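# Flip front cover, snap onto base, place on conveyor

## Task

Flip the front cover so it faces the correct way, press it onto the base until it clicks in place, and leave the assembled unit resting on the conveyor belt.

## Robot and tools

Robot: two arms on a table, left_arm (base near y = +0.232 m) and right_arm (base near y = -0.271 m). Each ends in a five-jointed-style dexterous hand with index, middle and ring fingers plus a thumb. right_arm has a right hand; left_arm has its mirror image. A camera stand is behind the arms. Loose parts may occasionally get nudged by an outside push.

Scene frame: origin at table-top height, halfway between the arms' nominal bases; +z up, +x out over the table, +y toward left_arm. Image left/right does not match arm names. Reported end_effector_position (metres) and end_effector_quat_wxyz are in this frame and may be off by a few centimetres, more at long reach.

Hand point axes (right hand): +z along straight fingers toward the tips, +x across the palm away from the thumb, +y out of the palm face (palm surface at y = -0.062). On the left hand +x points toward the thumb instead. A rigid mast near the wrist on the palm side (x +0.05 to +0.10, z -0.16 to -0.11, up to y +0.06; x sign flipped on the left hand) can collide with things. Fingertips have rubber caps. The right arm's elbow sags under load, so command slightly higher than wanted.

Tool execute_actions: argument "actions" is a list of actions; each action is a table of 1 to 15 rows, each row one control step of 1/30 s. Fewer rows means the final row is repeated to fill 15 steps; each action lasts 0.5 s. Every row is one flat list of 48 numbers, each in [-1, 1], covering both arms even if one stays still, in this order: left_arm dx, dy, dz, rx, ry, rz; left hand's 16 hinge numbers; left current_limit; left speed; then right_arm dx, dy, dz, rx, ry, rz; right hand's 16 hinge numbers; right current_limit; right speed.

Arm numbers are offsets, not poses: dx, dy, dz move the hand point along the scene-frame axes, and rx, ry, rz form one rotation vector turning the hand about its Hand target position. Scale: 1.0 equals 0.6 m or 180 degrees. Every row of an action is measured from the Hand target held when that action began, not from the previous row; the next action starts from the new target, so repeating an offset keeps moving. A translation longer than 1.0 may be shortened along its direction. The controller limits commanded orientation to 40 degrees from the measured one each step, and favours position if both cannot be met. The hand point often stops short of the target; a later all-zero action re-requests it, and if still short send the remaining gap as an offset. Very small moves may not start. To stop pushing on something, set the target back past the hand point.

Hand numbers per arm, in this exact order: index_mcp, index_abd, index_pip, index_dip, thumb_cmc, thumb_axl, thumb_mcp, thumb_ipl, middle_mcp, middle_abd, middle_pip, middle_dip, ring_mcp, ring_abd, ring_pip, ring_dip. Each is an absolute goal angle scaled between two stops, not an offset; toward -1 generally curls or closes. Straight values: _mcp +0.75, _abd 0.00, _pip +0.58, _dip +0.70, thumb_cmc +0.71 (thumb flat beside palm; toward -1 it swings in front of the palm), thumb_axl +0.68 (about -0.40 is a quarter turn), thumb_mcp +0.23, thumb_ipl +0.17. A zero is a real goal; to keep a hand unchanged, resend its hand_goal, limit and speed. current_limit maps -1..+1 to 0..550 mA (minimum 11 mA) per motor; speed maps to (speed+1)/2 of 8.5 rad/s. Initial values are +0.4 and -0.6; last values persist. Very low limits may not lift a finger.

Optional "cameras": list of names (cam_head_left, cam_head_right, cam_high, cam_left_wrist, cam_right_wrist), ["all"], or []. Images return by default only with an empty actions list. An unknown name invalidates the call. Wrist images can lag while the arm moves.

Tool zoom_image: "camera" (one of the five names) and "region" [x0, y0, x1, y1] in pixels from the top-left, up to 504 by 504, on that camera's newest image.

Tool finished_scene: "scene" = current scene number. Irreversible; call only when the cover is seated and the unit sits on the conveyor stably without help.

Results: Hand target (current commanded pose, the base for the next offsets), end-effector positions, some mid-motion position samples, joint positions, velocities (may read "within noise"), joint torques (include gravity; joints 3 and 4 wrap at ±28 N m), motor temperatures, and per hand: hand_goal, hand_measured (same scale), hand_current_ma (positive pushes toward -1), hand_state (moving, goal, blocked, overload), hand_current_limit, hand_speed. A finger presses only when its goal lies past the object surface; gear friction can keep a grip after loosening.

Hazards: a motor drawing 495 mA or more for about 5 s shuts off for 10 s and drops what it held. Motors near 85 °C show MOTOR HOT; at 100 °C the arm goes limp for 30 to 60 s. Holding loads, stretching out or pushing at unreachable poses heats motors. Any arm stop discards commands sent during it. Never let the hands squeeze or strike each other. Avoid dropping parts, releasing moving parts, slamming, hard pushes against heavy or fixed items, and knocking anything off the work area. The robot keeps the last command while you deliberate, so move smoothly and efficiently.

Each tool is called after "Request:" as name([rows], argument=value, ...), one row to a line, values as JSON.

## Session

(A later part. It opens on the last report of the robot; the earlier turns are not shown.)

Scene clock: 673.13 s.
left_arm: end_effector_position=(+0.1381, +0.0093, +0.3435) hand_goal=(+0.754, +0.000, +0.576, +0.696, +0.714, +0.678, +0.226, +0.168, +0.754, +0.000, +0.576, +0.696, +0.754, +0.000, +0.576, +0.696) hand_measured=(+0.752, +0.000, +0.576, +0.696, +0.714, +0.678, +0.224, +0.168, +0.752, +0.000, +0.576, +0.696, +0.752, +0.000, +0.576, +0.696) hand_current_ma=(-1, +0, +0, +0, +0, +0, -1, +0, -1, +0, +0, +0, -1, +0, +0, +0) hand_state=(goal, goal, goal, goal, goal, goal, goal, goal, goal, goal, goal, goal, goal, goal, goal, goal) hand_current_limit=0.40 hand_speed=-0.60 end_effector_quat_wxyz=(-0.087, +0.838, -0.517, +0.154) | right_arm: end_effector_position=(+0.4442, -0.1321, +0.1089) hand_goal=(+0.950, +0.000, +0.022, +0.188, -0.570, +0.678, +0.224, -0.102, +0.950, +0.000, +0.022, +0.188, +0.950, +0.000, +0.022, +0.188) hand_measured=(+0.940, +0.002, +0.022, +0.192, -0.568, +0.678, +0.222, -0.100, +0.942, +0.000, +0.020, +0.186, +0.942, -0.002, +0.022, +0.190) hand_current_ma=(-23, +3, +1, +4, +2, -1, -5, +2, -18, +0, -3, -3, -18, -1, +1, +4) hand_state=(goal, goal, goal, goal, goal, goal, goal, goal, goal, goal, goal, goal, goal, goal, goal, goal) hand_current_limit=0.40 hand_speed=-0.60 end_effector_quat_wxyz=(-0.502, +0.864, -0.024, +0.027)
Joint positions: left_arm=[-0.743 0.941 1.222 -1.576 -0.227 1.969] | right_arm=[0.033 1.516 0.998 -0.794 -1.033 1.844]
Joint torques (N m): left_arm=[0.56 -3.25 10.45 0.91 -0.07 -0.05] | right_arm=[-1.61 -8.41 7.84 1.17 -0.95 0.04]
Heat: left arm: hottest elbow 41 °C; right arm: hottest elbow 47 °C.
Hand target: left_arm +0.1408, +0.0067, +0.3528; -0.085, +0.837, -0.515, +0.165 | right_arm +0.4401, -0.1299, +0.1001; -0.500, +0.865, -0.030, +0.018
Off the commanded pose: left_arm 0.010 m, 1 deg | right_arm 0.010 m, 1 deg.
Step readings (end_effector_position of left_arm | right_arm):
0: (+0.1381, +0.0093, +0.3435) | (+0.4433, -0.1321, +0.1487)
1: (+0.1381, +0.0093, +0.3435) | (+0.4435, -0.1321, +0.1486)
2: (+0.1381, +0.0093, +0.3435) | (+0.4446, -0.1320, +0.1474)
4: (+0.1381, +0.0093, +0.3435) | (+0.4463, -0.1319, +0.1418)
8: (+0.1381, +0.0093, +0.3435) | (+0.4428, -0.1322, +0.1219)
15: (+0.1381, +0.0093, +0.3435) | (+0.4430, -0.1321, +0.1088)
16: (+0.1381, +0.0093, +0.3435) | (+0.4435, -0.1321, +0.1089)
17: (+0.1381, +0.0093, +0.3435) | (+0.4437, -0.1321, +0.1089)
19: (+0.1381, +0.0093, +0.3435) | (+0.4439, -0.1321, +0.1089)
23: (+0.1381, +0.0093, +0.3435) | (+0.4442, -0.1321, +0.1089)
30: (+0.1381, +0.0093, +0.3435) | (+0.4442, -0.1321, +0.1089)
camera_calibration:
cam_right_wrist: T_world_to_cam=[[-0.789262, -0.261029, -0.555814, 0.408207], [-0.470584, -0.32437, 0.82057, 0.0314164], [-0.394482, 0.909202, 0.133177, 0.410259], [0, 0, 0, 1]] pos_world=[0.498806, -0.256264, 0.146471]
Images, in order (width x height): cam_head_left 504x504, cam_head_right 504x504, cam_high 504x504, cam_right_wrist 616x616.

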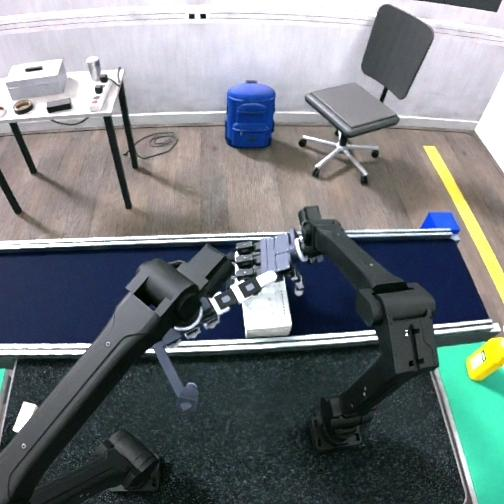

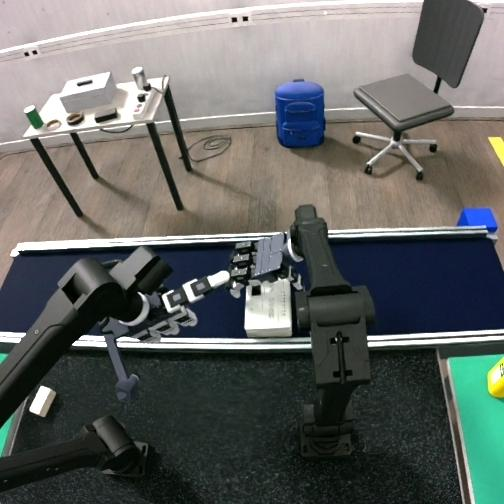

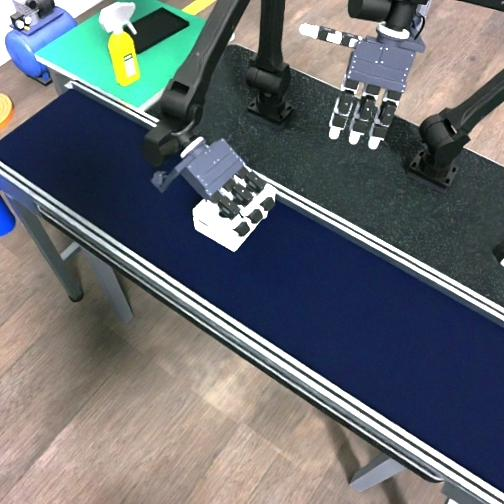

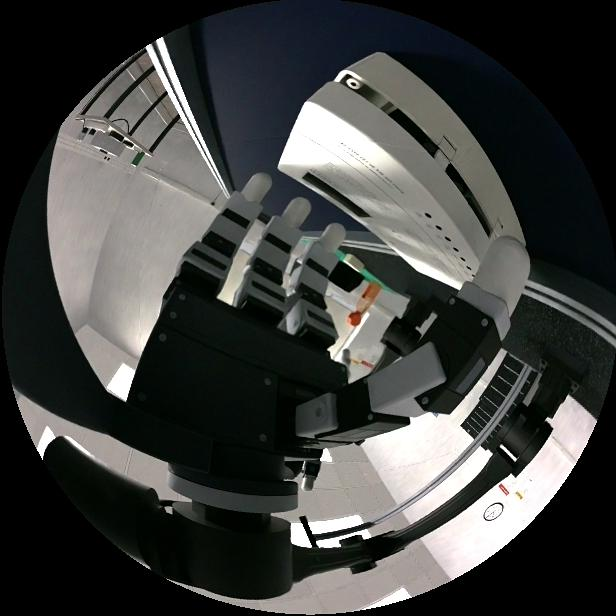

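Request:
execute_actions([
  [[0,0,0,0,0,0,0.754,0,0.576,0.696,0.714,0.678,0.226,0.168,0.754,0,0.576,0.696,0.754,0,0.576,0.696,0.4,-0.6,-0.004,0,-0.04,0,0,0,0.95,0,0.022,0.188,-0.571,0.678,0.2247,-0.1027,0.95,0,0.022,0.188,1.0,0,0.5,0.6,0.4,-0.6]],
  [[0,0,0,0,0,0,0.754,0,0.576,0.696,0.714,0.678,0.226,0.168,0.754,0,0.576,0.696,0.754,0,0.576,0.696,0.4,-0.6,0,0,0,0,0,0,0.95,0,0.022,0.188,-0.571,0.678,0.2247,-0.1027,0.95,0,0.022,0.188,1.0,0,0.5,0.6,0.4,-0.6]],
], cameras=["cam_head_left","cam_head_right","cam_high","cam_right_wrist"])

Request:
zoom_image(camera="cam_right_wrist", region=[220, 10, 600, 310])

Request:
zoom_image(camera="cam_head_right", region=[200, 220, 320, 340])

Request:
zoom_image(camera="cam_high", region=[160, 110, 310, 260])

Scene clock: 736.13 s.
left_arm: end_effector_position=(+0.1381, +0.0093, +0.3435) hand_goal=(+0.754, +0.000, +0.576, +0.696, +0.714, +0.678, +0.226, +0.168, +0.754, +0.000, +0.576, +0.696, +0.754, +0.000, +0.576, +0.696) hand_measured=(+0.752, +0.000, +0.576, +0.696, +0.714, +0.678, +0.224, +0.168, +0.752, +0.000, +0.576, +0.696, +0.752, +0.000, +0.576, +0.696) hand_current_ma=(-1, +0, +0, +0, +0, +0, -1, +0, -1, +0, +0, +0, -1, +0, +0, +0) hand_state=(goal, goal, goal, goal, goal, goal, goal, goal, goal, goal, goal, goal, goal, goal, goal, goal) hand_current_limit=0.40 hand_speed=-0.60 end_effector_quat_wxyz=(-0.087, +0.838, -0.517, +0.154) | right_arm: end_effector_position=(+0.4433, -0.1321, +0.0868) hand_goal=(+0.950, +0.000, +0.022, +0.188, -0.570, +0.678, +0.224, -0.102, +0.950, +0.000, +0.022, +0.188, +1.000, +0.000, +0.500, +0.600) hand_measured=(+0.940, +0.002, +0.022, +0.192, -0.568, +0.678, +0.222, -0.100, +0.942, +0.000, +0.020, +0.186, +0.982, -0.002, +0.492, +0.596) hand_current_ma=(-23, +3, +1, +4, +1, -1, -5, +2, -18, +0, -3, -3, -45, -1, -13, -5) hand_state=(goal, goal, goal, goal, goal, goal, goal, goal, goal, goal, goal, goal, goal, goal, goal, goal) hand_current_limit=0.40 hand_speed=-0.60 end_effector_quat_wxyz=(-0.502, +0.864, -0.023, +0.029)
Joint positions: left_arm=[-0.743 0.941 1.222 -1.576 -0.227 1.969] | right_arm=[0.033 1.544 0.962 -0.724 -1.033 1.845]
Joint torques (N m): left_arm=[0.44 -3.25 10.45 0.92 -0.07 -0.05] | right_arm=[-1.61 -8.23 7.32 1.18 -0.95 0.04]
Motor temperatures (°C): left_arm=[35 32 42 31 29 28] | right_arm=[29 38 45 27 30 25]
Heat: left arm: hottest elbow 42 °C; right arm: hottest elbow 45 °C.
Hand target: left_arm +0.1408, +0.0067, +0.3528; -0.085, +0.837, -0.515, +0.165 | right_arm +0.4376, -0.1299, +0.0759; -0.500, +0.865, -0.030, +0.017
Off the commanded pose: left_arm 0.010 m, 1 deg | right_arm 0.013 m, 2 deg.
Step readings (end_effector_position of left_arm | right_arm):
0: (+0.1381, +0.0093, +0.3435) | (+0.4442, -0.1321, +0.1089)
1: (+0.1381, +0.0093, +0.3435) | (+0.4443, -0.1320, +0.1089)
2: (+0.1381, +0.0093, +0.3435) | (+0.4450, -0.1320, +0.1081)
4: (+0.1381, +0.0093, +0.3435) | (+0.4462, -0.1319, +0.1052)
8: (+0.1381, +0.0093, +0.3435) | (+0.4437, -0.1321, +0.0945)
15: (+0.1381, +0.0093, +0.3435) | (+0.4427, -0.1322, +0.0868)
16: (+0.1381, +0.0093, +0.3435) | (+0.4429, -0.1321, +0.0868)
17: (+0.1381, +0.0093, +0.3435) | (+0.4431, -0.1321, +0.0868)
19: (+0.1381, +0.0093, +0.3435) | (+0.4433, -0.1321, +0.0868)
23: (+0.1381, +0.0093, +0.3435) | (+0.4433, -0.1321, +0.0868)
30: (+0.1381, +0.0093, +0.3435) | (+0.4433, -0.1321, +0.0868)
camera_calibration:
cam_right_wrist: T_world_to_cam=[[-0.786553, -0.260445, -0.559913, 0.394462], [-0.474839, -0.32459, 0.818028, 0.0512128], [-0.394793, 0.909291, 0.131638, 0.413204], [0, 0, 0, 1]] pos_world=[0.497713, -0.256364, 0.124577]
Images, in order (width x height): cam_head_left 504x504, cam_head_right 504x504, cam_high 504x504, cam_right_wrist 616x616.

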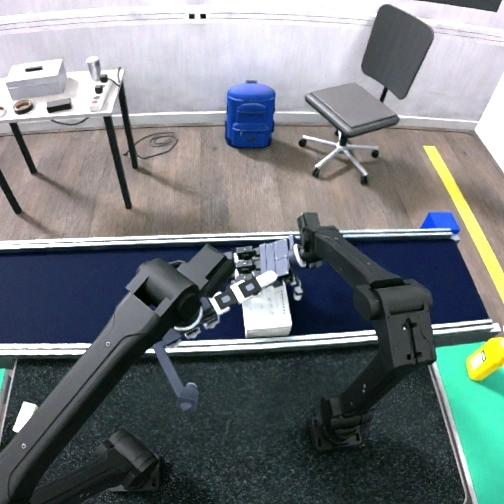

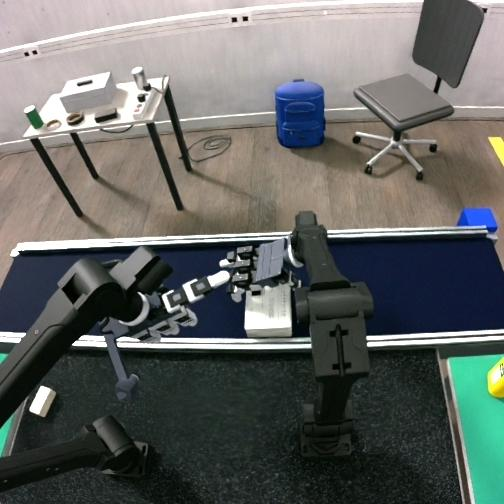

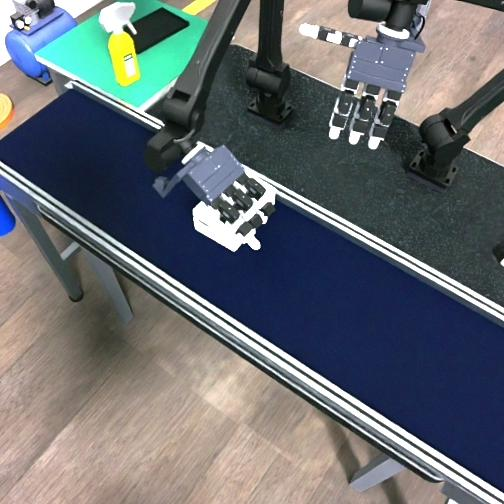

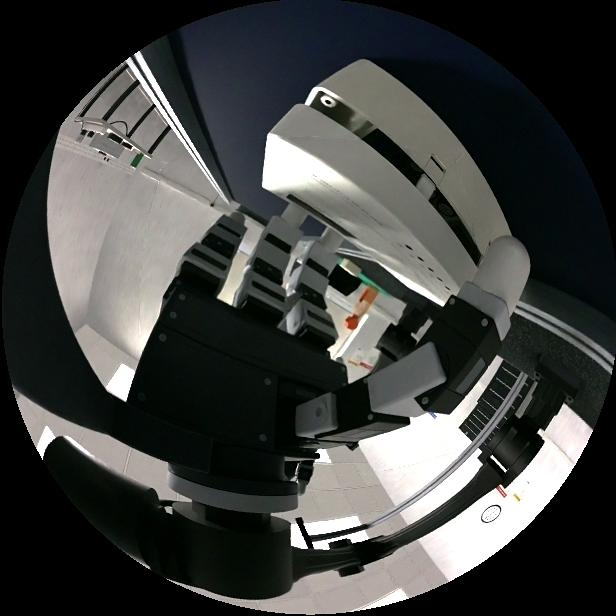

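Scaled by 1.326 from the camera's 616x616 image, which has a finer 880x880 frame.

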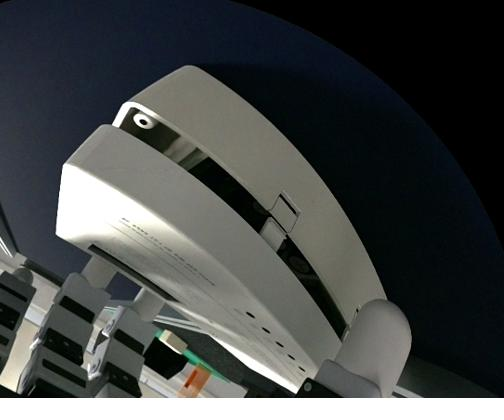

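Scaled by 4.200.

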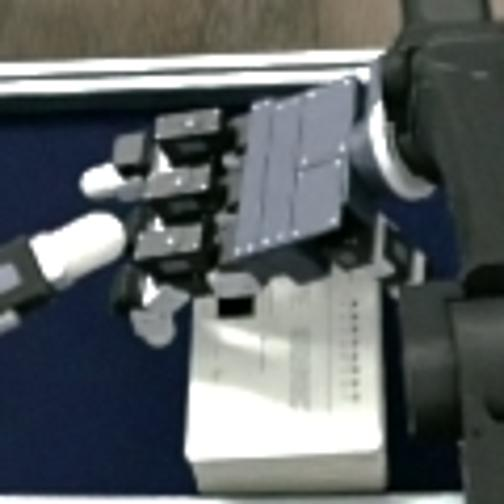

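Scaled by 3.360.

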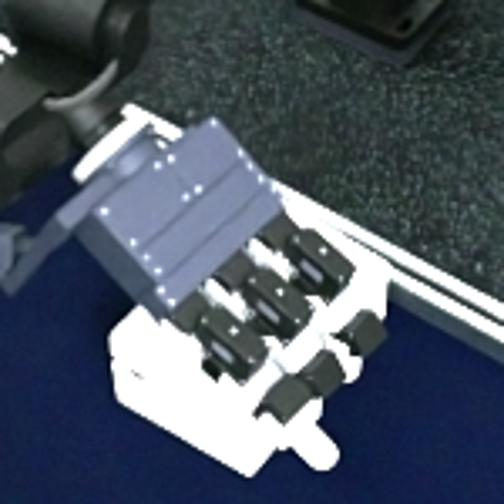

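Request:
execute_actions([
  [[0,0,0,0,0,0,0.754,0,0.576,0.696,0.714,0.678,0.226,0.168,0.754,0,0.576,0.696,0.754,0,0.576,0.696,0.4,-0.6,0,-0.006,-0.022,-0.0183,0,0,0.95,0,0.022,0.188,-0.571,0.678,0.2247,-0.1027,0.95,0,0.022,0.188,1.0,0,0.5,0.6,0.4,-0.6]],
  [[0,0,0,0,0,0,0.754,0,0.576,0.696,0.714,0.678,0.226,0.168,0.754,0,0.576,0.696,0.754,0,0.576,0.696,0.4,-0.6,0,0,0.02,0,0,0,0.95,0,0.022,0.188,-0.571,0.678,0.2247,-0.1027,0.95,0,0.022,0.188,1.0,0,0.5,0.6,0.4,-0.6]],
  [[0,0,0,0,0,0,0.754,0,0.576,0.696,0.714,0.678,0.226,0.168,0.754,0,0.576,0.696,0.754,0,0.576,0.696,0.4,-0.6,0,0,0.02,0,0,0,0.95,0,0.022,0.188,-0.571,0.678,0.2247,-0.1027,0.95,0,0.022,0.188,1.0,0,0.5,0.6,0.4,-0.6]],
], cameras=["cam_right_wrist"])

Request:
zoom_image(camera="cam_right_wrist", region=[220, 10, 600, 310])

Scene clock: 820.80 s.
left_arm: end_effector_position=(+0.1381, +0.0093, +0.3435) hand_goal=(+0.754, +0.000, +0.576, +0.696, +0.714, +0.678, +0.226, +0.168, +0.754, +0.000, +0.576, +0.696, +0.754, +0.000, +0.576, +0.696) hand_measured=(+0.752, +0.000, +0.576, +0.696, +0.714, +0.678, +0.224, +0.168, +0.752, +0.000, +0.576, +0.696, +0.752, +0.000, +0.576, +0.696) hand_current_ma=(-1, +0, +0, +0, +0, +0, -1, +0, -1, +0, +0, +0, -1, +0, +0, +0) hand_state=(goal, goal, goal, goal, goal, goal, goal, goal, goal, goal, goal, goal, goal, goal, goal, goal) hand_current_limit=0.40 hand_speed=-0.60 end_effector_quat_wxyz=(-0.087, +0.838, -0.517, +0.154) | right_arm: end_effector_position=(+0.4366, -0.1365, +0.0801) hand_goal=(+0.950, +0.000, +0.022, +0.188, -0.570, +0.678, +0.224, -0.102, +0.950, +0.000, +0.022, +0.188, +1.000, +0.000, +0.500, +0.600) hand_measured=(+0.940, +0.002, +0.022, +0.192, -0.568, +0.678, +0.222, -0.100, +0.942, +0.000, +0.020, +0.186, +0.982, -0.002, +0.494, +0.596) hand_current_ma=(-23, +3, +1, +4, +1, -1, -5, +2, -18, +0, -3, -3, -44, -1, -12, -5) hand_state=(goal, goal, goal, goal, goal, goal, goal, goal, goal, goal, goal, goal, goal, goal, goal, goal) hand_current_limit=0.40 hand_speed=-0.60 end_effector_quat_wxyz=(-0.476, +0.879, -0.030, +0.019)
Joint positions: left_arm=[-0.743 0.941 1.222 -1.576 -0.227 1.969] | right_arm=[0.046 1.545 0.962 -0.754 -0.975 1.845]
Joint torques (N m): left_arm=[0.5 -3.25 10.45 0.92 -0.07 -0.05] | right_arm=[-1.44 -10.23 9.35 0.25 -0.86 0.04]
Heat: left arm: hottest elbow 42 °C; right arm: hottest elbow 46 °C.
Hand target: left_arm +0.1408, +0.0067, +0.3528; -0.085, +0.837, -0.515, +0.165 | right_arm +0.4376, -0.1334, +0.0867; -0.475, +0.879, -0.029, +0.018
Off the commanded pose: left_arm 0.010 m, 1 deg | right_arm 0.007 m, 0 deg.
Step readings (end_effector_position of left_arm | right_arm):
0: (+0.1381, +0.0093, +0.3435) | (+0.4433, -0.1321, +0.0868)
1: (+0.1381, +0.0093, +0.3435) | (+0.4434, -0.1323, +0.0867)
2: (+0.1381, +0.0093, +0.3435) | (+0.4439, -0.1335, +0.0856)
4: (+0.1381, +0.0093, +0.3435) | (+0.4450, -0.1354, +0.0831)
8: (+0.1381, +0.0093, +0.3435) | (+0.4459, -0.1364, +0.0788)
15: (+0.1381, +0.0093, +0.3435) | (+0.4462, -0.1356, +0.0772)
16: (+0.1381, +0.0093, +0.3435) | (+0.4462, -0.1356, +0.0771)
17: (+0.1381, +0.0093, +0.3435) | (+0.4462, -0.1356, +0.0771)
19: (+0.1381, +0.0093, +0.3435) | (+0.4462, -0.1356, +0.0771)
23: (+0.1381, +0.0093, +0.3435) | (+0.4449, -0.1358, +0.0770)
30: (+0.1381, +0.0093, +0.3435) | (+0.4440, -0.1359, +0.0769)
31: (+0.1381, +0.0093, +0.3435) | (+0.4439, -0.1359, +0.0769)
32: (+0.1381, +0.0093, +0.3435) | (+0.4431, -0.1359, +0.0769)
34: (+0.1381, +0.0093, +0.3435) | (+0.4407, -0.1361, +0.0769)
38: (+0.1381, +0.0093, +0.3435) | (+0.4375, -0.1364, +0.0781)
45: (+0.1381, +0.0093, +0.3435) | (+0.4367, -0.1365, +0.0801)
camera_calibration:
cam_right_wrist: T_world_to_cam=[[-0.80179, -0.290385, -0.522312, 0.383891], [-0.452729, -0.275359, 0.848065, 0.0468273], [-0.390088, 0.916436, 0.0893143, 0.417746], [0, 0, 0, 1]] pos_world=[0.491958, -0.258466, 0.123488]
Images, in order (width x height): cam_right_wrist 616x616.

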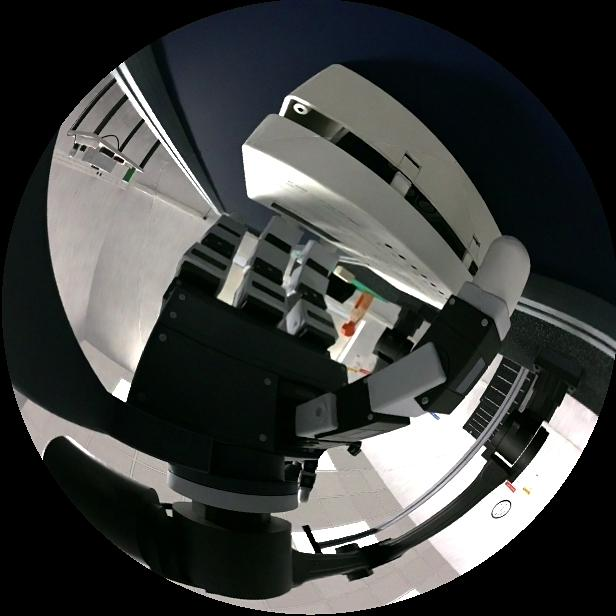

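Scaled by 1.326 from the camera's 616x616 image, which has a finer 880x880 frame.

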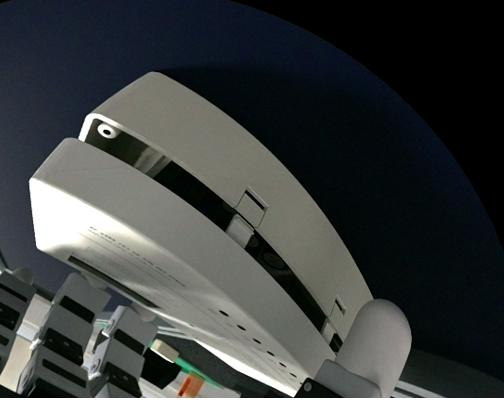

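Request:
execute_actions([
  [[0,0,0,0,0,0,0.754,0,0.576,0.696,0.714,0.678,0.226,0.168,0.754,0,0.576,0.696,0.754,0,0.576,0.696,0.4,-0.6,0,0.005,0.018,0,0,0,0.95,0,0.022,0.188,-0.571,0.678,0.2247,-0.1027,0.95,0,0.022,0.188,1.0,0,0.5,0.6,0.4,-0.6]],
], cameras=["cam_right_wrist","cam_head_right","cam_high"])

Request:
zoom_image(camera="cam_right_wrist", region=[220, 10, 600, 310])

Request:
zoom_image(camera="cam_head_right", region=[200, 220, 320, 340])

Scene clock: 832.83 s.
left_arm: end_effector_position=(+0.1381, +0.0093, +0.3435) hand_goal=(+0.754, +0.000, +0.576, +0.696, +0.714, +0.678, +0.226, +0.168, +0.754, +0.000, +0.576, +0.696, +0.754, +0.000, +0.576, +0.696) hand_measured=(+0.752, +0.000, +0.576, +0.696, +0.714, +0.678, +0.224, +0.168, +0.752, +0.000, +0.576, +0.696, +0.752, +0.000, +0.576, +0.696) hand_current_ma=(-1, +0, +0, +0, +0, +0, -1, +0, -1, +0, +0, +0, -1, +0, +0, +0) hand_state=(goal, goal, goal, goal, goal, goal, goal, goal, goal, goal, goal, goal, goal, goal, goal, goal) hand_current_limit=0.40 hand_speed=-0.60 end_effector_quat_wxyz=(-0.087, +0.838, -0.517, +0.154) | right_arm: end_effector_position=(+0.4312, -0.1339, +0.0873) hand_goal=(+0.950, +0.000, +0.022, +0.188, -0.570, +0.678, +0.224, -0.102, +0.950, +0.000, +0.022, +0.188, +1.000, +0.000, +0.500, +0.600) hand_measured=(+0.940, +0.002, +0.022, +0.192, -0.568, +0.678, +0.222, -0.100, +0.942, +0.000, +0.020, +0.186, +0.982, -0.002, +0.494, +0.596) hand_current_ma=(-23, +3, +1, +4, +1, -1, -5, +2, -18, +0, -3, -3, -44, -1, -12, -5) hand_state=(goal, goal, goal, goal, goal, goal, goal, goal, goal, goal, goal, goal, goal, goal, goal, goal) hand_current_limit=0.40 hand_speed=-0.60 end_effector_quat_wxyz=(-0.476, +0.879, -0.032, +0.014)
Joint positions: left_arm=[-0.743 0.941 1.222 -1.576 -0.227 1.969] | right_arm=[0.053 1.526 0.962 -0.774 -0.974 1.857]
Joint torques (N m): left_arm=[0.5 -3.19 10.45 0.91 -0.07 -0.05] | right_arm=[-1.49 -9.93 10.56 0.28 -0.85 0.04]
Heat: left arm: hottest elbow 42 °C; right arm: hottest elbow 46 °C.
Hand target: left_arm +0.1408, +0.0067, +0.3528; -0.085, +0.837, -0.515, +0.165 | right_arm +0.4376, -0.1305, +0.0976; -0.475, +0.879, -0.030, +0.018
Off the commanded pose: left_arm 0.010 m, 1 deg | right_arm 0.012 m, 1 deg.
Step readings (end_effector_position of left_arm | right_arm):
0: (+0.1381, +0.0093, +0.3435) | (+0.4365, -0.1365, +0.0801)
1: (+0.1381, +0.0093, +0.3435) | (+0.4365, -0.1365, +0.0801)
2: (+0.1381, +0.0093, +0.3435) | (+0.4361, -0.1366, +0.0803)
4: (+0.1381, +0.0093, +0.3435) | (+0.4345, -0.1363, +0.0813)
8: (+0.1381, +0.0093, +0.3435) | (+0.4322, -0.1345, +0.0852)
15: (+0.1381, +0.0093, +0.3435) | (+0.4314, -0.1339, +0.0873)
camera_calibration:
cam_right_wrist: T_world_to_cam=[[-0.80712, -0.291119, -0.513621, 0.385555], [-0.443535, -0.275191, 0.852963, 0.0345188], [-0.389658, 0.916253, 0.0929909, 0.412013], [0, 0, 0, 1]] pos_world=[0.487043, -0.255766, 0.130272]
Images, in order (width x height): cam_head_right 504x504, cam_high 504x504, cam_right_wrist 616x616.

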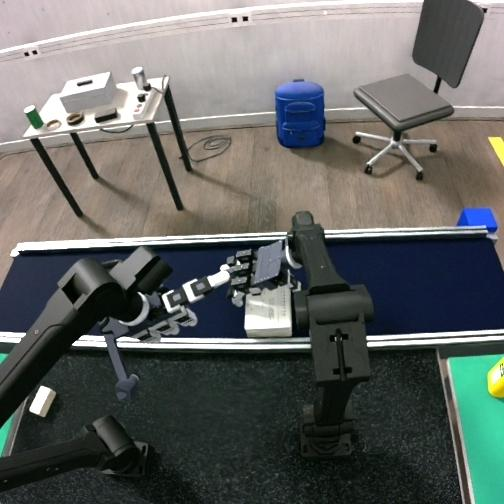

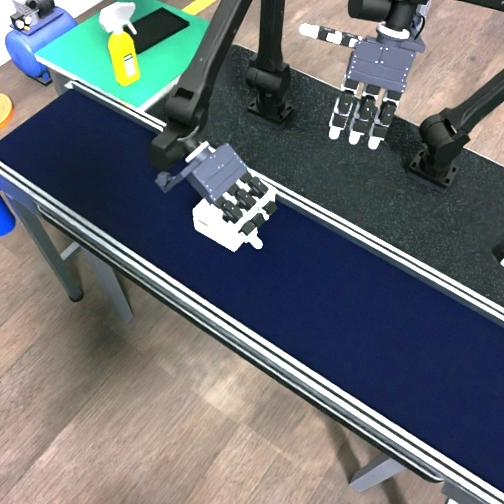

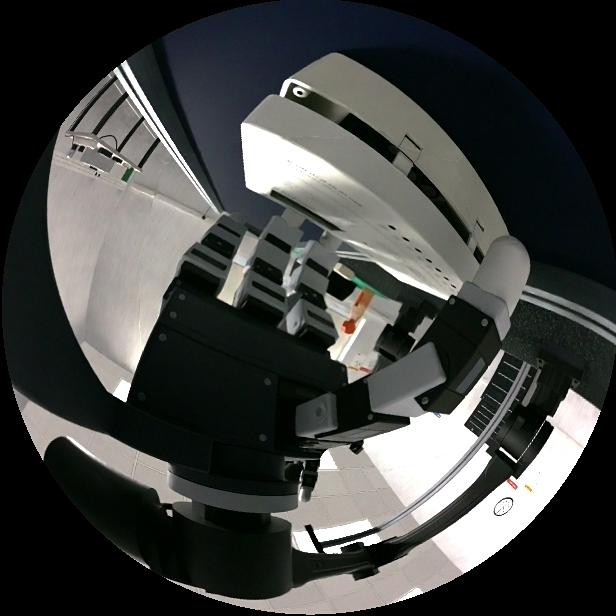

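Scaled by 1.326 from the camera's 616x616 image, which has a finer 880x880 frame.

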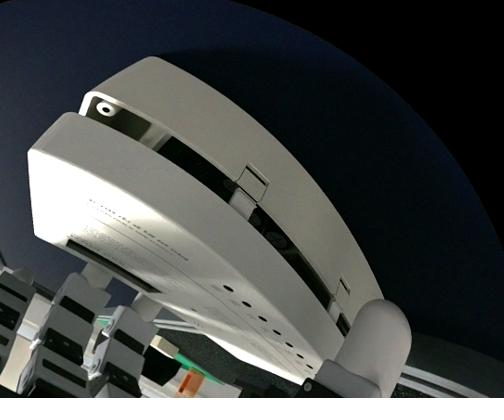

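Scaled by 4.200.

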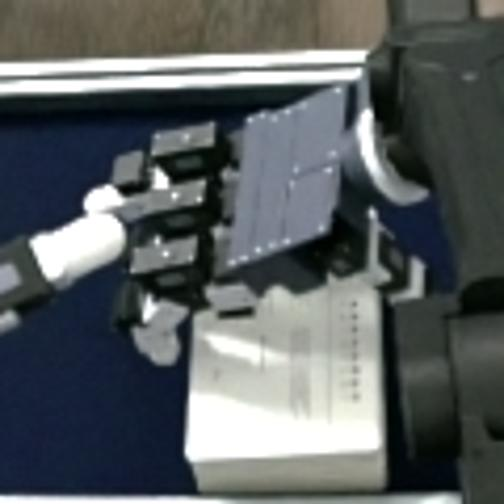

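Request:
execute_actions([
  [[0,0,0,0,0,0,0.754,0,0.576,0.696,0.714,0.678,0.226,0.168,0.754,0,0.576,0.696,0.754,0,0.576,0.696,0.4,-0.6,0.012,0.0,0.0085,0,0,0,0.95,0,0.022,0.188,-0.571,0.678,0.2247,-0.1027,0.95,0,0.022,0.188,1.0,0,0.5,0.6,0.4,-0.6]],
], cameras=["cam_right_wrist"])

Request:
zoom_image(camera="cam_right_wrist", region=[220, 10, 600, 310])

Scene clock: 837.13 s.
left_arm: end_effector_position=(+0.1381, +0.0093, +0.3435) hand_goal=(+0.754, +0.000, +0.576, +0.696, +0.714, +0.678, +0.226, +0.168, +0.754, +0.000, +0.576, +0.696, +0.754, +0.000, +0.576, +0.696) hand_measured=(+0.752, +0.000, +0.576, +0.696, +0.714, +0.678, +0.224, +0.168, +0.752, +0.000, +0.576, +0.696, +0.752, +0.000, +0.576, +0.696) hand_current_ma=(-1, +0, +0, +0, +0, +0, -1, +0, -1, +0, +0, +0, -1, +0, +0, +0) hand_state=(goal, goal, goal, goal, goal, goal, goal, goal, goal, goal, goal, goal, goal, goal, goal, goal) hand_current_limit=0.40 hand_speed=-0.60 end_effector_quat_wxyz=(-0.087, +0.838, -0.517, +0.154) | right_arm: end_effector_position=(+0.4267, -0.1343, +0.0872) hand_goal=(+0.950, +0.000, +0.022, +0.188, -0.570, +0.678, +0.224, -0.102, +0.950, +0.000, +0.022, +0.188, +1.000, +0.000, +0.500, +0.600) hand_measured=(+0.940, +0.002, +0.022, +0.192, -0.568, +0.678, +0.222, -0.100, +0.942, +0.000, +0.020, +0.186, +0.982, -0.002, +0.494, +0.596) hand_current_ma=(-23, +3, +1, +4, +1, -1, -5, +2, -18, +0, -3, -3, -44, -1, -12, -5) hand_state=(goal, goal, goal, goal, goal, goal, goal, goal, goal, goal, goal, goal, goal, goal, goal, goal) hand_current_limit=0.40 hand_speed=-0.60 end_effector_quat_wxyz=(-0.475, +0.879, -0.037, +0.006)
Joint positions: left_arm=[-0.743 0.941 1.222 -1.576 -0.227 1.969] | right_arm=[0.053 1.526 0.962 -0.793 -0.974 1.858]
Joint torques (N m): left_arm=[0.5 -3.25 10.45 0.94 -0.07 -0.05] | right_arm=[-1.61 -9.17 12.85 0.23 -0.87 0.02]
Heat: left arm: hottest elbow 42 °C; right arm: hottest elbow 47 °C.
Hand target: left_arm +0.1408, +0.0067, +0.3528; -0.085, +0.837, -0.515, +0.165 | right_arm +0.4448, -0.1305, +0.1027; -0.475, +0.879, -0.030, +0.019
Off the commanded pose: left_arm 0.010 m, 1 deg | right_arm 0.024 m, 2 deg.
Step readings (end_effector_position of left_arm | right_arm):
0: (+0.1381, +0.0093, +0.3435) | (+0.4312, -0.1339, +0.0873)
1: (+0.1381, +0.0093, +0.3435) | (+0.4312, -0.1339, +0.0873)
2: (+0.1381, +0.0093, +0.3435) | (+0.4307, -0.1339, +0.0873)
4: (+0.1381, +0.0093, +0.3435) | (+0.4295, -0.1340, +0.0873)
8: (+0.1381, +0.0093, +0.3435) | (+0.4276, -0.1342, +0.0872)
15: (+0.1381, +0.0093, +0.3435) | (+0.4268, -0.1342, +0.0872)
camera_calibration:
cam_right_wrist: T_world_to_cam=[[-0.816764, -0.291751, -0.497773, 0.384461], [-0.42738, -0.273664, 0.861658, 0.0251551], [-0.387612, 0.91651, 0.0988304, 0.409292], [0, 0, 0, 1]] pos_world=[0.483411, -0.256069, 0.129249]
Images, in order (width x height): cam_right_wrist 616x616.

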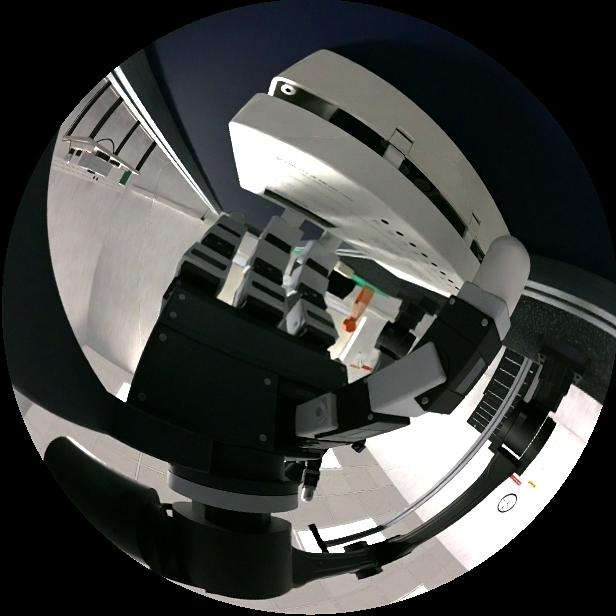

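Scaled by 1.326 from the camera's 616x616 image, which has a finer 880x880 frame.

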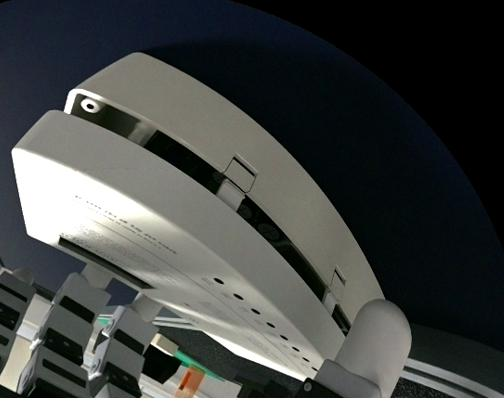

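Request:
execute_actions([
  [[0,0,0,0,0,0,0.754,0,0.576,0.696,0.714,0.678,0.226,0.168,0.754,0,0.576,0.696,0.754,0,0.576,0.696,0.4,-0.6,0.0147,0.0042,0.0155,0,-0.0094,0,0.95,0,0.022,0.188,-0.571,0.678,0.2247,-0.1027,0.95,0,0.022,0.188,1.0,0,0.5,0.6,0.4,-0.6]],
])

Scene clock: 846.90 s.
left_arm: end_effector_position=(+0.1381, +0.0093, +0.3435) hand_goal=(+0.754, +0.000, +0.576, +0.696, +0.714, +0.678, +0.226, +0.168, +0.754, +0.000, +0.576, +0.696, +0.754, +0.000, +0.576, +0.696) hand_measured=(+0.752, +0.000, +0.576, +0.696, +0.714, +0.678, +0.224, +0.168, +0.752, +0.000, +0.576, +0.696, +0.752, +0.000, +0.576, +0.696) hand_current_ma=(-1, +0, +0, +0, +0, +0, -1, +0, -1, +0, +0, +0, -1, +0, +0, +0) hand_state=(goal, goal, goal, goal, goal, goal, goal, goal, goal, goal, goal, goal, goal, goal, goal, goal) hand_current_limit=0.40 hand_speed=-0.60 end_effector_quat_wxyz=(-0.087, +0.838, -0.517, +0.154) | right_arm: end_effector_position=(+0.4332, -0.1330, +0.0923) hand_goal=(+0.950, +0.000, +0.022, +0.188, -0.570, +0.678, +0.224, -0.102, +0.950, +0.000, +0.022, +0.188, +1.000, +0.000, +0.500, +0.600) hand_measured=(+0.940, +0.002, +0.022, +0.192, -0.568, +0.678, +0.222, -0.100, +0.942, +0.000, +0.020, +0.186, +0.982, -0.002, +0.494, +0.596) hand_current_ma=(-23, +3, +1, +4, +1, -1, -5, +2, -18, +0, -3, -3, -44, -1, -12, -5) hand_state=(goal, goal, goal, goal, goal, goal, goal, goal, goal, goal, goal, goal, goal, goal, goal, goal) hand_current_limit=0.40 hand_speed=-0.60 end_effector_quat_wxyz=(-0.474, +0.880, -0.034, +0.011)
Joint positions: left_arm=[-0.743 0.941 1.222 -1.576 -0.227 1.969] | right_arm=[0.056 1.526 0.978 -0.793 -0.971 1.861]
Joint torques (N m): left_arm=[0.5 -3.25 10.45 0.92 -0.07 -0.05] | right_arm=[-1.44 -10.05 13.08 0.62 -0.85 0.05]
Heat: left arm: hottest elbow 42 °C; right arm: hottest elbow 49 °C.
Hand target: left_arm +0.1408, +0.0067, +0.3528; -0.085, +0.837, -0.515, +0.165 | right_arm +0.4538, -0.1280, +0.1121; -0.475, +0.879, -0.022, +0.032
Off the commanded pose: left_arm 0.010 m, 1 deg | right_arm 0.029 m, 3 deg.
Step readings (end_effector_position of left_arm | right_arm):
0: (+0.1381, +0.0093, +0.3435) | (+0.4267, -0.1343, +0.0872)
1: (+0.1381, +0.0093, +0.3435) | (+0.4267, -0.1343, +0.0872)
2: (+0.1381, +0.0093, +0.3435) | (+0.4269, -0.1343, +0.0873)
4: (+0.1381, +0.0093, +0.3435) | (+0.4275, -0.1342, +0.0877)
8: (+0.1381, +0.0093, +0.3435) | (+0.4310, -0.1332, +0.0905)
15: (+0.1381, +0.0093, +0.3435) | (+0.4332, -0.1330, +0.0923)

Request:
execute_actions([
  [[0,0,0,0,0,0,0.754,0,0.576,0.696,0.714,0.678,0.226,0.168,0.754,0,0.576,0.696,0.754,0,0.576,0.696,0.4,-0.6,0,0,0,0,0,0,0.89,0,-0.007,0.145,-0.571,0.678,0.0,-0.027,0.89,0,-0.007,0.145,1.0,0,0.5,0.6,0.0,-0.75]],
  [[0,0,0,0,0,0,0.754,0,0.576,0.696,0.714,0.678,0.226,0.168,0.754,0,0.576,0.696,0.754,0,0.576,0.696,0.4,-0.6,0,0,0,0,0,0,0.87,0,-0.02,0.135,-0.571,0.678,-0.03,-0.027,0.87,0,-0.02,0.135,1.0,0,0.5,0.6,0.0,-0.75]],
], cameras=["cam_right_wrist"])

Request:
zoom_image(camera="cam_right_wrist", region=[220, 10, 600, 310])

Scene clock: 852.87 s.
left_arm: end_effector_position=(+0.1381, +0.0093, +0.3435) hand_goal=(+0.754, +0.000, +0.576, +0.696, +0.714, +0.678, +0.226, +0.168, +0.754, +0.000, +0.576, +0.696, +0.754, +0.000, +0.576, +0.696) hand_measured=(+0.752, +0.000, +0.576, +0.696, +0.714, +0.678, +0.224, +0.168, +0.752, +0.000, +0.576, +0.696, +0.752, +0.000, +0.576, +0.696) hand_current_ma=(-1, +0, +0, +0, +0, +0, -1, +0, -1, +0, +0, +0, -1, +0, +0, +0) hand_state=(goal, goal, goal, goal, goal, goal, goal, goal, goal, goal, goal, goal, goal, goal, goal, goal) hand_current_limit=0.40 hand_speed=-0.60 end_effector_quat_wxyz=(-0.087, +0.838, -0.517, +0.154) | right_arm: end_effector_position=(+0.4337, -0.1323, +0.0928) hand_goal=(+0.870, +0.000, -0.020, +0.136, -0.570, +0.678, -0.030, -0.026, +0.870, +0.000, -0.020, +0.136, +1.000, +0.000, +0.500, +0.600) hand_measured=(+0.872, +0.002, -0.012, +0.144, -0.568, +0.678, +0.018, -0.014, +0.888, +0.000, -0.002, +0.150, +0.982, -0.002, +0.494, +0.596) hand_current_ma=(+5, +3, +16, +15, +1, -1, +196, +33, +44, +0, +42, +30, -44, -1, -12, -5) hand_state=(goal, goal, goal, goal, goal, goal, blocked, goal, goal, goal, goal, goal, goal, goal, goal, goal) hand_current_limit=0.00 hand_speed=-0.75 end_effector_quat_wxyz=(-0.474, +0.880, -0.033, +0.012)
Joint positions: left_arm=[-0.743 0.941 1.222 -1.576 -0.227 1.969] | right_arm=[0.058 1.526 0.98 -0.793 -0.97 1.862]
Joint torques (N m): left_arm=[0.5 -3.19 10.45 0.91 -0.07 -0.05] | right_arm=[-1.55 -9.99 12.94 0.61 -0.88 0.04]
Motor temperatures (°C): left_arm=[35 32 42 30 29 28] | right_arm=[29 38 50 26 31 25]
Heat: left arm: hottest elbow 42 °C; right arm: hottest elbow 50 °C.
Hand target: left_arm +0.1408, +0.0067, +0.3528; -0.085, +0.837, -0.515, +0.165 | right_arm +0.4538, -0.1280, +0.1120; -0.475, +0.879, -0.022, +0.032
Off the commanded pose: left_arm 0.010 m, 1 deg | right_arm 0.028 m, 3 deg.
Step readings (end_effector_position of left_arm | right_arm):
0: (+0.1381, +0.0093, +0.3435) | (+0.4332, -0.1330, +0.0923)
1: (+0.1381, +0.0093, +0.3435) | (+0.4332, -0.1330, +0.0923)
2: (+0.1381, +0.0093, +0.3435) | (+0.4332, -0.1330, +0.0923)
4: (+0.1381, +0.0093, +0.3435) | (+0.4333, -0.1329, +0.0924)
8: (+0.1381, +0.0093, +0.3435) | (+0.4339, -0.1326, +0.0929)
15: (+0.1381, +0.0093, +0.3435) | (+0.4338, -0.1323, +0.0928)
16: (+0.1381, +0.0093, +0.3435) | (+0.4338, -0.1323, +0.0928)
17: (+0.1381, +0.0093, +0.3435) | (+0.4338, -0.1323, +0.0928)
19: (+0.1381, +0.0093, +0.3435) | (+0.4337, -0.1323, +0.0928)
23: (+0.1381, +0.0093, +0.3435) | (+0.4337, -0.1323, +0.0928)
30: (+0.1381, +0.0093, +0.3435) | (+0.4337, -0.1323, +0.0928)
camera_calibration:
cam_right_wrist: T_world_to_cam=[[-0.809169, -0.293784, -0.508858, 0.390946], [-0.439446, -0.2723, 0.856002, 0.029701], [-0.390042, 0.916266, 0.0912347, 0.411357], [0, 0, 0, 1]] pos_world=[0.48984, -0.253971, 0.135982]
Images, in order (width x height): cam_right_wrist 616x616.

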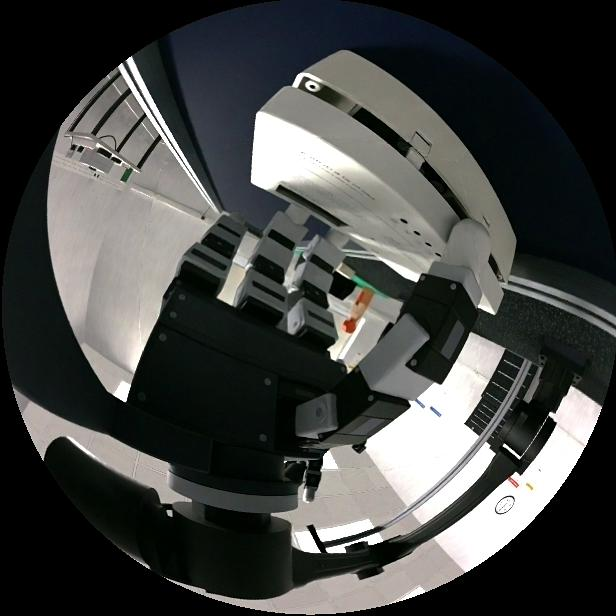

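Scaled by 1.326 from the camera's 616x616 image, which has a finer 880x880 frame.

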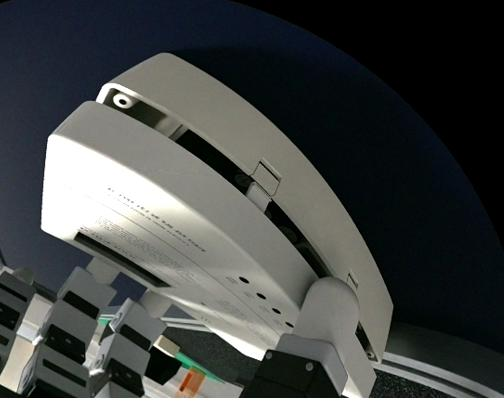

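Request:
execute_actions([
  [[0,0,0,0,0,0,0.754,0,0.576,0.696,0.714,0.678,0.226,0.168,0.754,0,0.576,0.696,0.754,0,0.576,0.696,0.4,-0.6,0,0,0,0,0,0,0.84,0,-0.05,0.12,-0.571,0.678,-0.05,-0.027,0.84,0,-0.05,0.12,1.0,0,0.5,0.6,0.2,-0.75]],
  [[0,0,0,0,0,0,0.754,0,0.576,0.696,0.714,0.678,0.226,0.168,0.754,0,0.576,0.696,0.754,0,0.576,0.696,0.4,-0.6,0,0,0,0,0,0,0.82,0,-0.07,0.11,-0.571,0.678,-0.07,-0.04,0.82,0,-0.07,0.11,1.0,0,0.5,0.6,0.2,-0.75]],
], cameras=["cam_right_wrist"])

Request:
zoom_image(camera="cam_right_wrist", region=[220, 10, 600, 310])

Scene clock: 858.37 s.
left_arm: end_effector_position=(+0.1381, +0.0093, +0.3435) hand_goal=(+0.754, +0.000, +0.576, +0.696, +0.714, +0.678, +0.226, +0.168, +0.754, +0.000, +0.576, +0.696, +0.754, +0.000, +0.576, +0.696) hand_measured=(+0.752, +0.000, +0.576, +0.696, +0.714, +0.678, +0.224, +0.168, +0.752, +0.000, +0.576, +0.696, +0.752, +0.000, +0.576, +0.696) hand_current_ma=(-1, +0, +0, +0, +0, +0, -1, +0, -1, +0, +0, +0, -1, +0, +0, +0) hand_state=(goal, goal, goal, goal, goal, goal, goal, goal, goal, goal, goal, goal, goal, goal, goal, goal) hand_current_limit=0.40 hand_speed=-0.60 end_effector_quat_wxyz=(-0.087, +0.838, -0.517, +0.154) | right_arm: end_effector_position=(+0.4338, -0.1320, +0.0930) hand_goal=(+0.820, +0.000, -0.070, +0.110, -0.570, +0.678, -0.070, -0.040, +0.820, +0.000, -0.070, +0.110, +1.000, +0.000, +0.500, +0.600) hand_measured=(+0.866, +0.000, -0.016, +0.140, -0.566, +0.678, +0.016, -0.008, +0.880, +0.000, -0.010, +0.146, +0.982, -0.002, +0.494, +0.596) hand_current_ma=(+147, +1, +164, +82, +5, +1, +330, +125, +206, -1, +194, +98, -44, -1, -12, -5) hand_state=(blocked, goal, blocked, blocked, goal, goal, blocked, blocked, blocked, goal, blocked, blocked, goal, goal, goal, goal) hand_current_limit=0.20 hand_speed=-0.75 end_effector_quat_wxyz=(-0.474, +0.880, -0.032, +0.012)
Joint positions: left_arm=[-0.743 0.941 1.222 -1.576 -0.227 1.969] | right_arm=[0.059 1.526 0.98 -0.793 -0.97 1.862]
Joint torques (N m): left_arm=[0.44 -3.25 10.45 0.91 -0.07 -0.05] | right_arm=[-1.67 -9.99 12.9 0.61 -0.87 0.04]
Heat: left arm: hottest elbow 42 °C; right arm: hottest elbow 50 °C.
Hand target: left_arm +0.1408, +0.0067, +0.3528; -0.085, +0.837, -0.515, +0.165 | right_arm +0.4538, -0.1280, +0.1120; -0.475, +0.879, -0.022, +0.032
Off the commanded pose: left_arm 0.010 m, 1 deg | right_arm 0.028 m, 3 deg.
Step readings (end_effector_position of left_arm | right_arm):
0: (+0.1381, +0.0093, +0.3435) | (+0.4337, -0.1323, +0.0928)
1: (+0.1381, +0.0093, +0.3435) | (+0.4337, -0.1323, +0.0928)
2: (+0.1381, +0.0093, +0.3435) | (+0.4337, -0.1323, +0.0928)
4: (+0.1381, +0.0093, +0.3435) | (+0.4338, -0.1321, +0.0930)
8: (+0.1381, +0.0093, +0.3435) | (+0.4338, -0.1320, +0.0930)
15: (+0.1381, +0.0093, +0.3435) | (+0.4338, -0.1320, +0.0930)
16: (+0.1381, +0.0093, +0.3435) | (+0.4338, -0.1320, +0.0930)
17: (+0.1381, +0.0093, +0.3435) | (+0.4338, -0.1320, +0.0930)
19: (+0.1381, +0.0093, +0.3435) | (+0.4338, -0.1320, +0.0930)
23: (+0.1381, +0.0093, +0.3435) | (+0.4338, -0.1320, +0.0930)
30: (+0.1381, +0.0093, +0.3435) | (+0.4338, -0.1320, +0.0930)
camera_calibration:
cam_right_wrist: T_world_to_cam=[[-0.808786, -0.294365, -0.509132, 0.390953], [-0.439526, -0.272649, 0.85585, 0.0297579], [-0.390747, 0.915976, 0.0911338, 0.411437], [0, 0, 0, 1]] pos_world=[0.490044, -0.25367, 0.136083]
Images, in order (width x height): cam_right_wrist 616x616.

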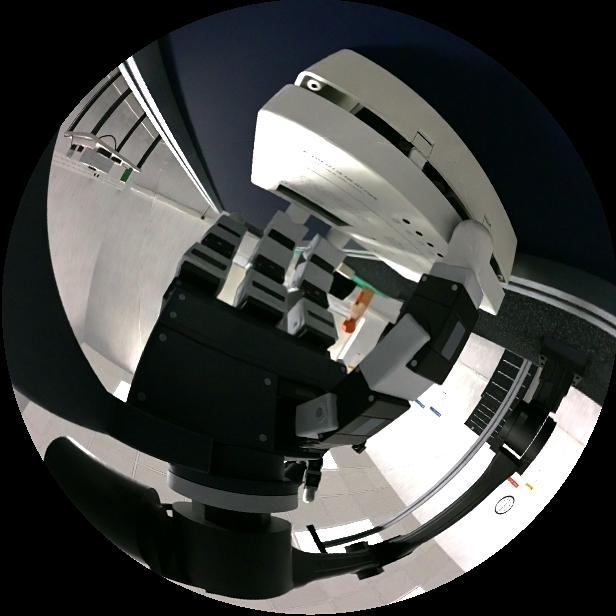

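Scaled by 1.326 from the camera's 616x616 image, which has a finer 880x880 frame.

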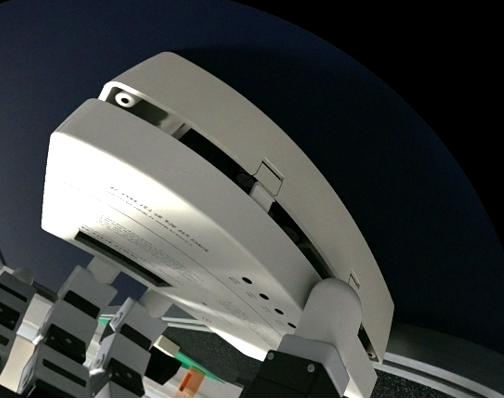

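Request:
execute_actions([
  [[0,0,0,0,0,0,0.754,0,0.576,0.696,0.714,0.678,0.226,0.168,0.754,0,0.576,0.696,0.754,0,0.576,0.696,0.4,-0.6,0,0,0.015,0,0,0,0.81,0,-0.08,0.11,-0.571,0.678,-0.08,-0.05,0.81,0,-0.08,0.11,1.0,0,0.5,0.6,0.2,-0.75]],
  [[0,0,0,0,0,0,0.754,0,0.576,0.696,0.714,0.678,0.226,0.168,0.754,0,0.576,0.696,0.754,0,0.576,0.696,0.4,-0.6,0,0,0.02,0,0,0,0.81,0,-0.08,0.11,-0.571,0.678,-0.08,-0.05,0.81,0,-0.08,0.11,1.0,0,0.5,0.6,0.2,-0.75]],
], cameras=["cam_right_wrist","cam_high"])

Request:
zoom_image(camera="cam_right_wrist", region=[220, 10, 600, 310])

Scene clock: 863.00 s.
left_arm: end_effector_position=(+0.1381, +0.0093, +0.3435) hand_goal=(+0.754, +0.000, +0.576, +0.696, +0.714, +0.678, +0.226, +0.168, +0.754, +0.000, +0.576, +0.696, +0.754, +0.000, +0.576, +0.696) hand_measured=(+0.752, +0.000, +0.576, +0.696, +0.714, +0.678, +0.224, +0.168, +0.752, +0.000, +0.576, +0.696, +0.752, +0.000, +0.576, +0.696) hand_current_ma=(-1, +0, +0, +0, +0, +0, -1, +0, -1, +0, +0, +0, -1, +0, +0, +0) hand_state=(goal, goal, goal, goal, goal, goal, goal, goal, goal, goal, goal, goal, goal, goal, goal, goal) hand_current_limit=0.40 hand_speed=-0.60 end_effector_quat_wxyz=(-0.087, +0.838, -0.517, +0.154) | right_arm: end_effector_position=(+0.4333, -0.1326, +0.1089) hand_goal=(+0.810, +0.000, -0.080, +0.110, -0.570, +0.678, -0.080, -0.050, +0.810, +0.000, -0.080, +0.110, +1.000, +0.000, +0.500, +0.600) hand_measured=(+0.864, +0.000, -0.018, +0.140, -0.560, +0.682, +0.016, -0.008, +0.874, -0.002, -0.012, +0.146, +0.982, -0.002, +0.494, +0.596) hand_current_ma=(+177, +0, +199, +82, +21, +7, +330, +176, +228, -2, +223, +98, -44, -1, -12, -5) hand_state=(blocked, goal, blocked, blocked, goal, goal, blocked, blocked, blocked, goal, blocked, blocked, goal, goal, goal, goal) hand_current_limit=0.20 hand_speed=-0.75 end_effector_quat_wxyz=(-0.472, +0.881, -0.033, +0.011)
Joint positions: left_arm=[-0.743 0.941 1.222 -1.576 -0.227 1.969] | right_arm=[0.059 1.503 1.003 -0.841 -0.966 1.862]
Joint torques (N m): left_arm=[0.5 -3.25 10.45 0.92 -0.07 -0.05] | right_arm=[-1.67 -10.11 13.87 0.23 -1.01 0.04]
Heat: left arm: hottest elbow 42 °C; right arm: hottest elbow 50 °C.
Hand target: left_arm +0.1408, +0.0067, +0.3528; -0.085, +0.837, -0.515, +0.165 | right_arm +0.4538, -0.1281, +0.1329; -0.475, +0.879, -0.023, +0.032
Off the commanded pose: left_arm 0.010 m, 1 deg | right_arm 0.032 m, 3 deg.
Step readings (end_effector_position of left_arm | right_arm):
0: (+0.1381, +0.0093, +0.3435) | (+0.4338, -0.1320, +0.0930)
1: (+0.1381, +0.0093, +0.3435) | (+0.4338, -0.1320, +0.0930)
2: (+0.1381, +0.0093, +0.3435) | (+0.4340, -0.1320, +0.0931)
4: (+0.1381, +0.0093, +0.3435) | (+0.4340, -0.1320, +0.0936)
8: (+0.1381, +0.0093, +0.3435) | (+0.4339, -0.1324, +0.0954)
15: (+0.1381, +0.0093, +0.3435) | (+0.4340, -0.1324, +0.0970)
16: (+0.1381, +0.0093, +0.3435) | (+0.4339, -0.1324, +0.0971)
17: (+0.1381, +0.0093, +0.3435) | (+0.4338, -0.1325, +0.0976)
19: (+0.1381, +0.0093, +0.3435) | (+0.4334, -0.1326, +0.0995)
23: (+0.1381, +0.0093, +0.3435) | (+0.4325, -0.1327, +0.1051)
30: (+0.1381, +0.0093, +0.3435) | (+0.4337, -0.1326, +0.1089)
camera_calibration:
cam_right_wrist: T_world_to_cam=[[-0.809976, -0.295697, -0.506461, 0.398537], [-0.438151, -0.268915, 0.857735, 0.0154227], [-0.389824, 0.916651, 0.0882551, 0.410375], [0, 0, 0, 1]] pos_world=[0.489537, -0.254177, 0.152397]
Images, in order (width x height): cam_high 504x504, cam_right_wrist 616x616.

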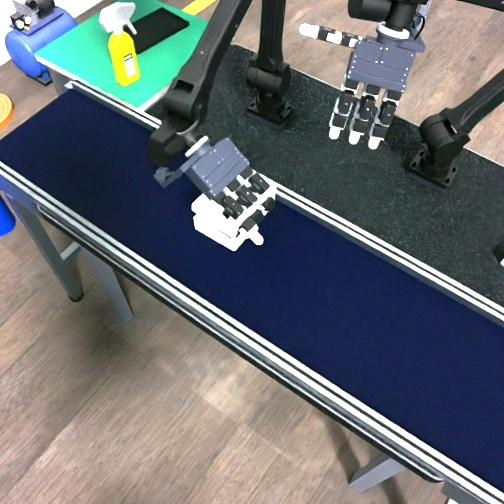

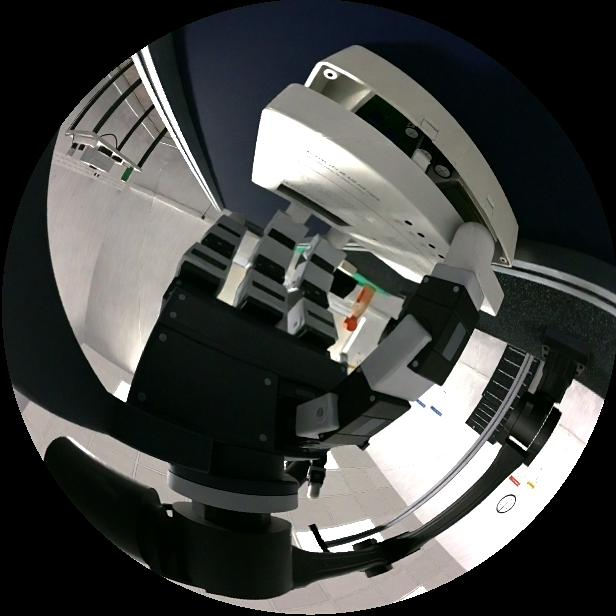

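Scaled by 1.326 from the camera's 616x616 image, which has a finer 880x880 frame.

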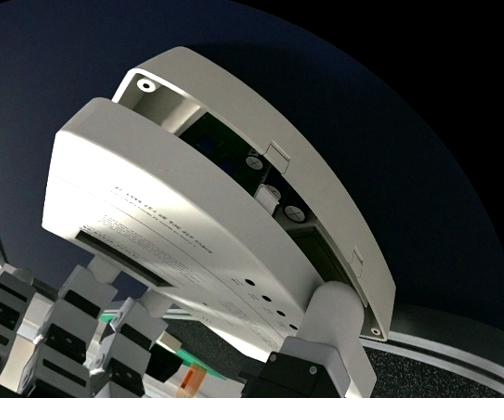

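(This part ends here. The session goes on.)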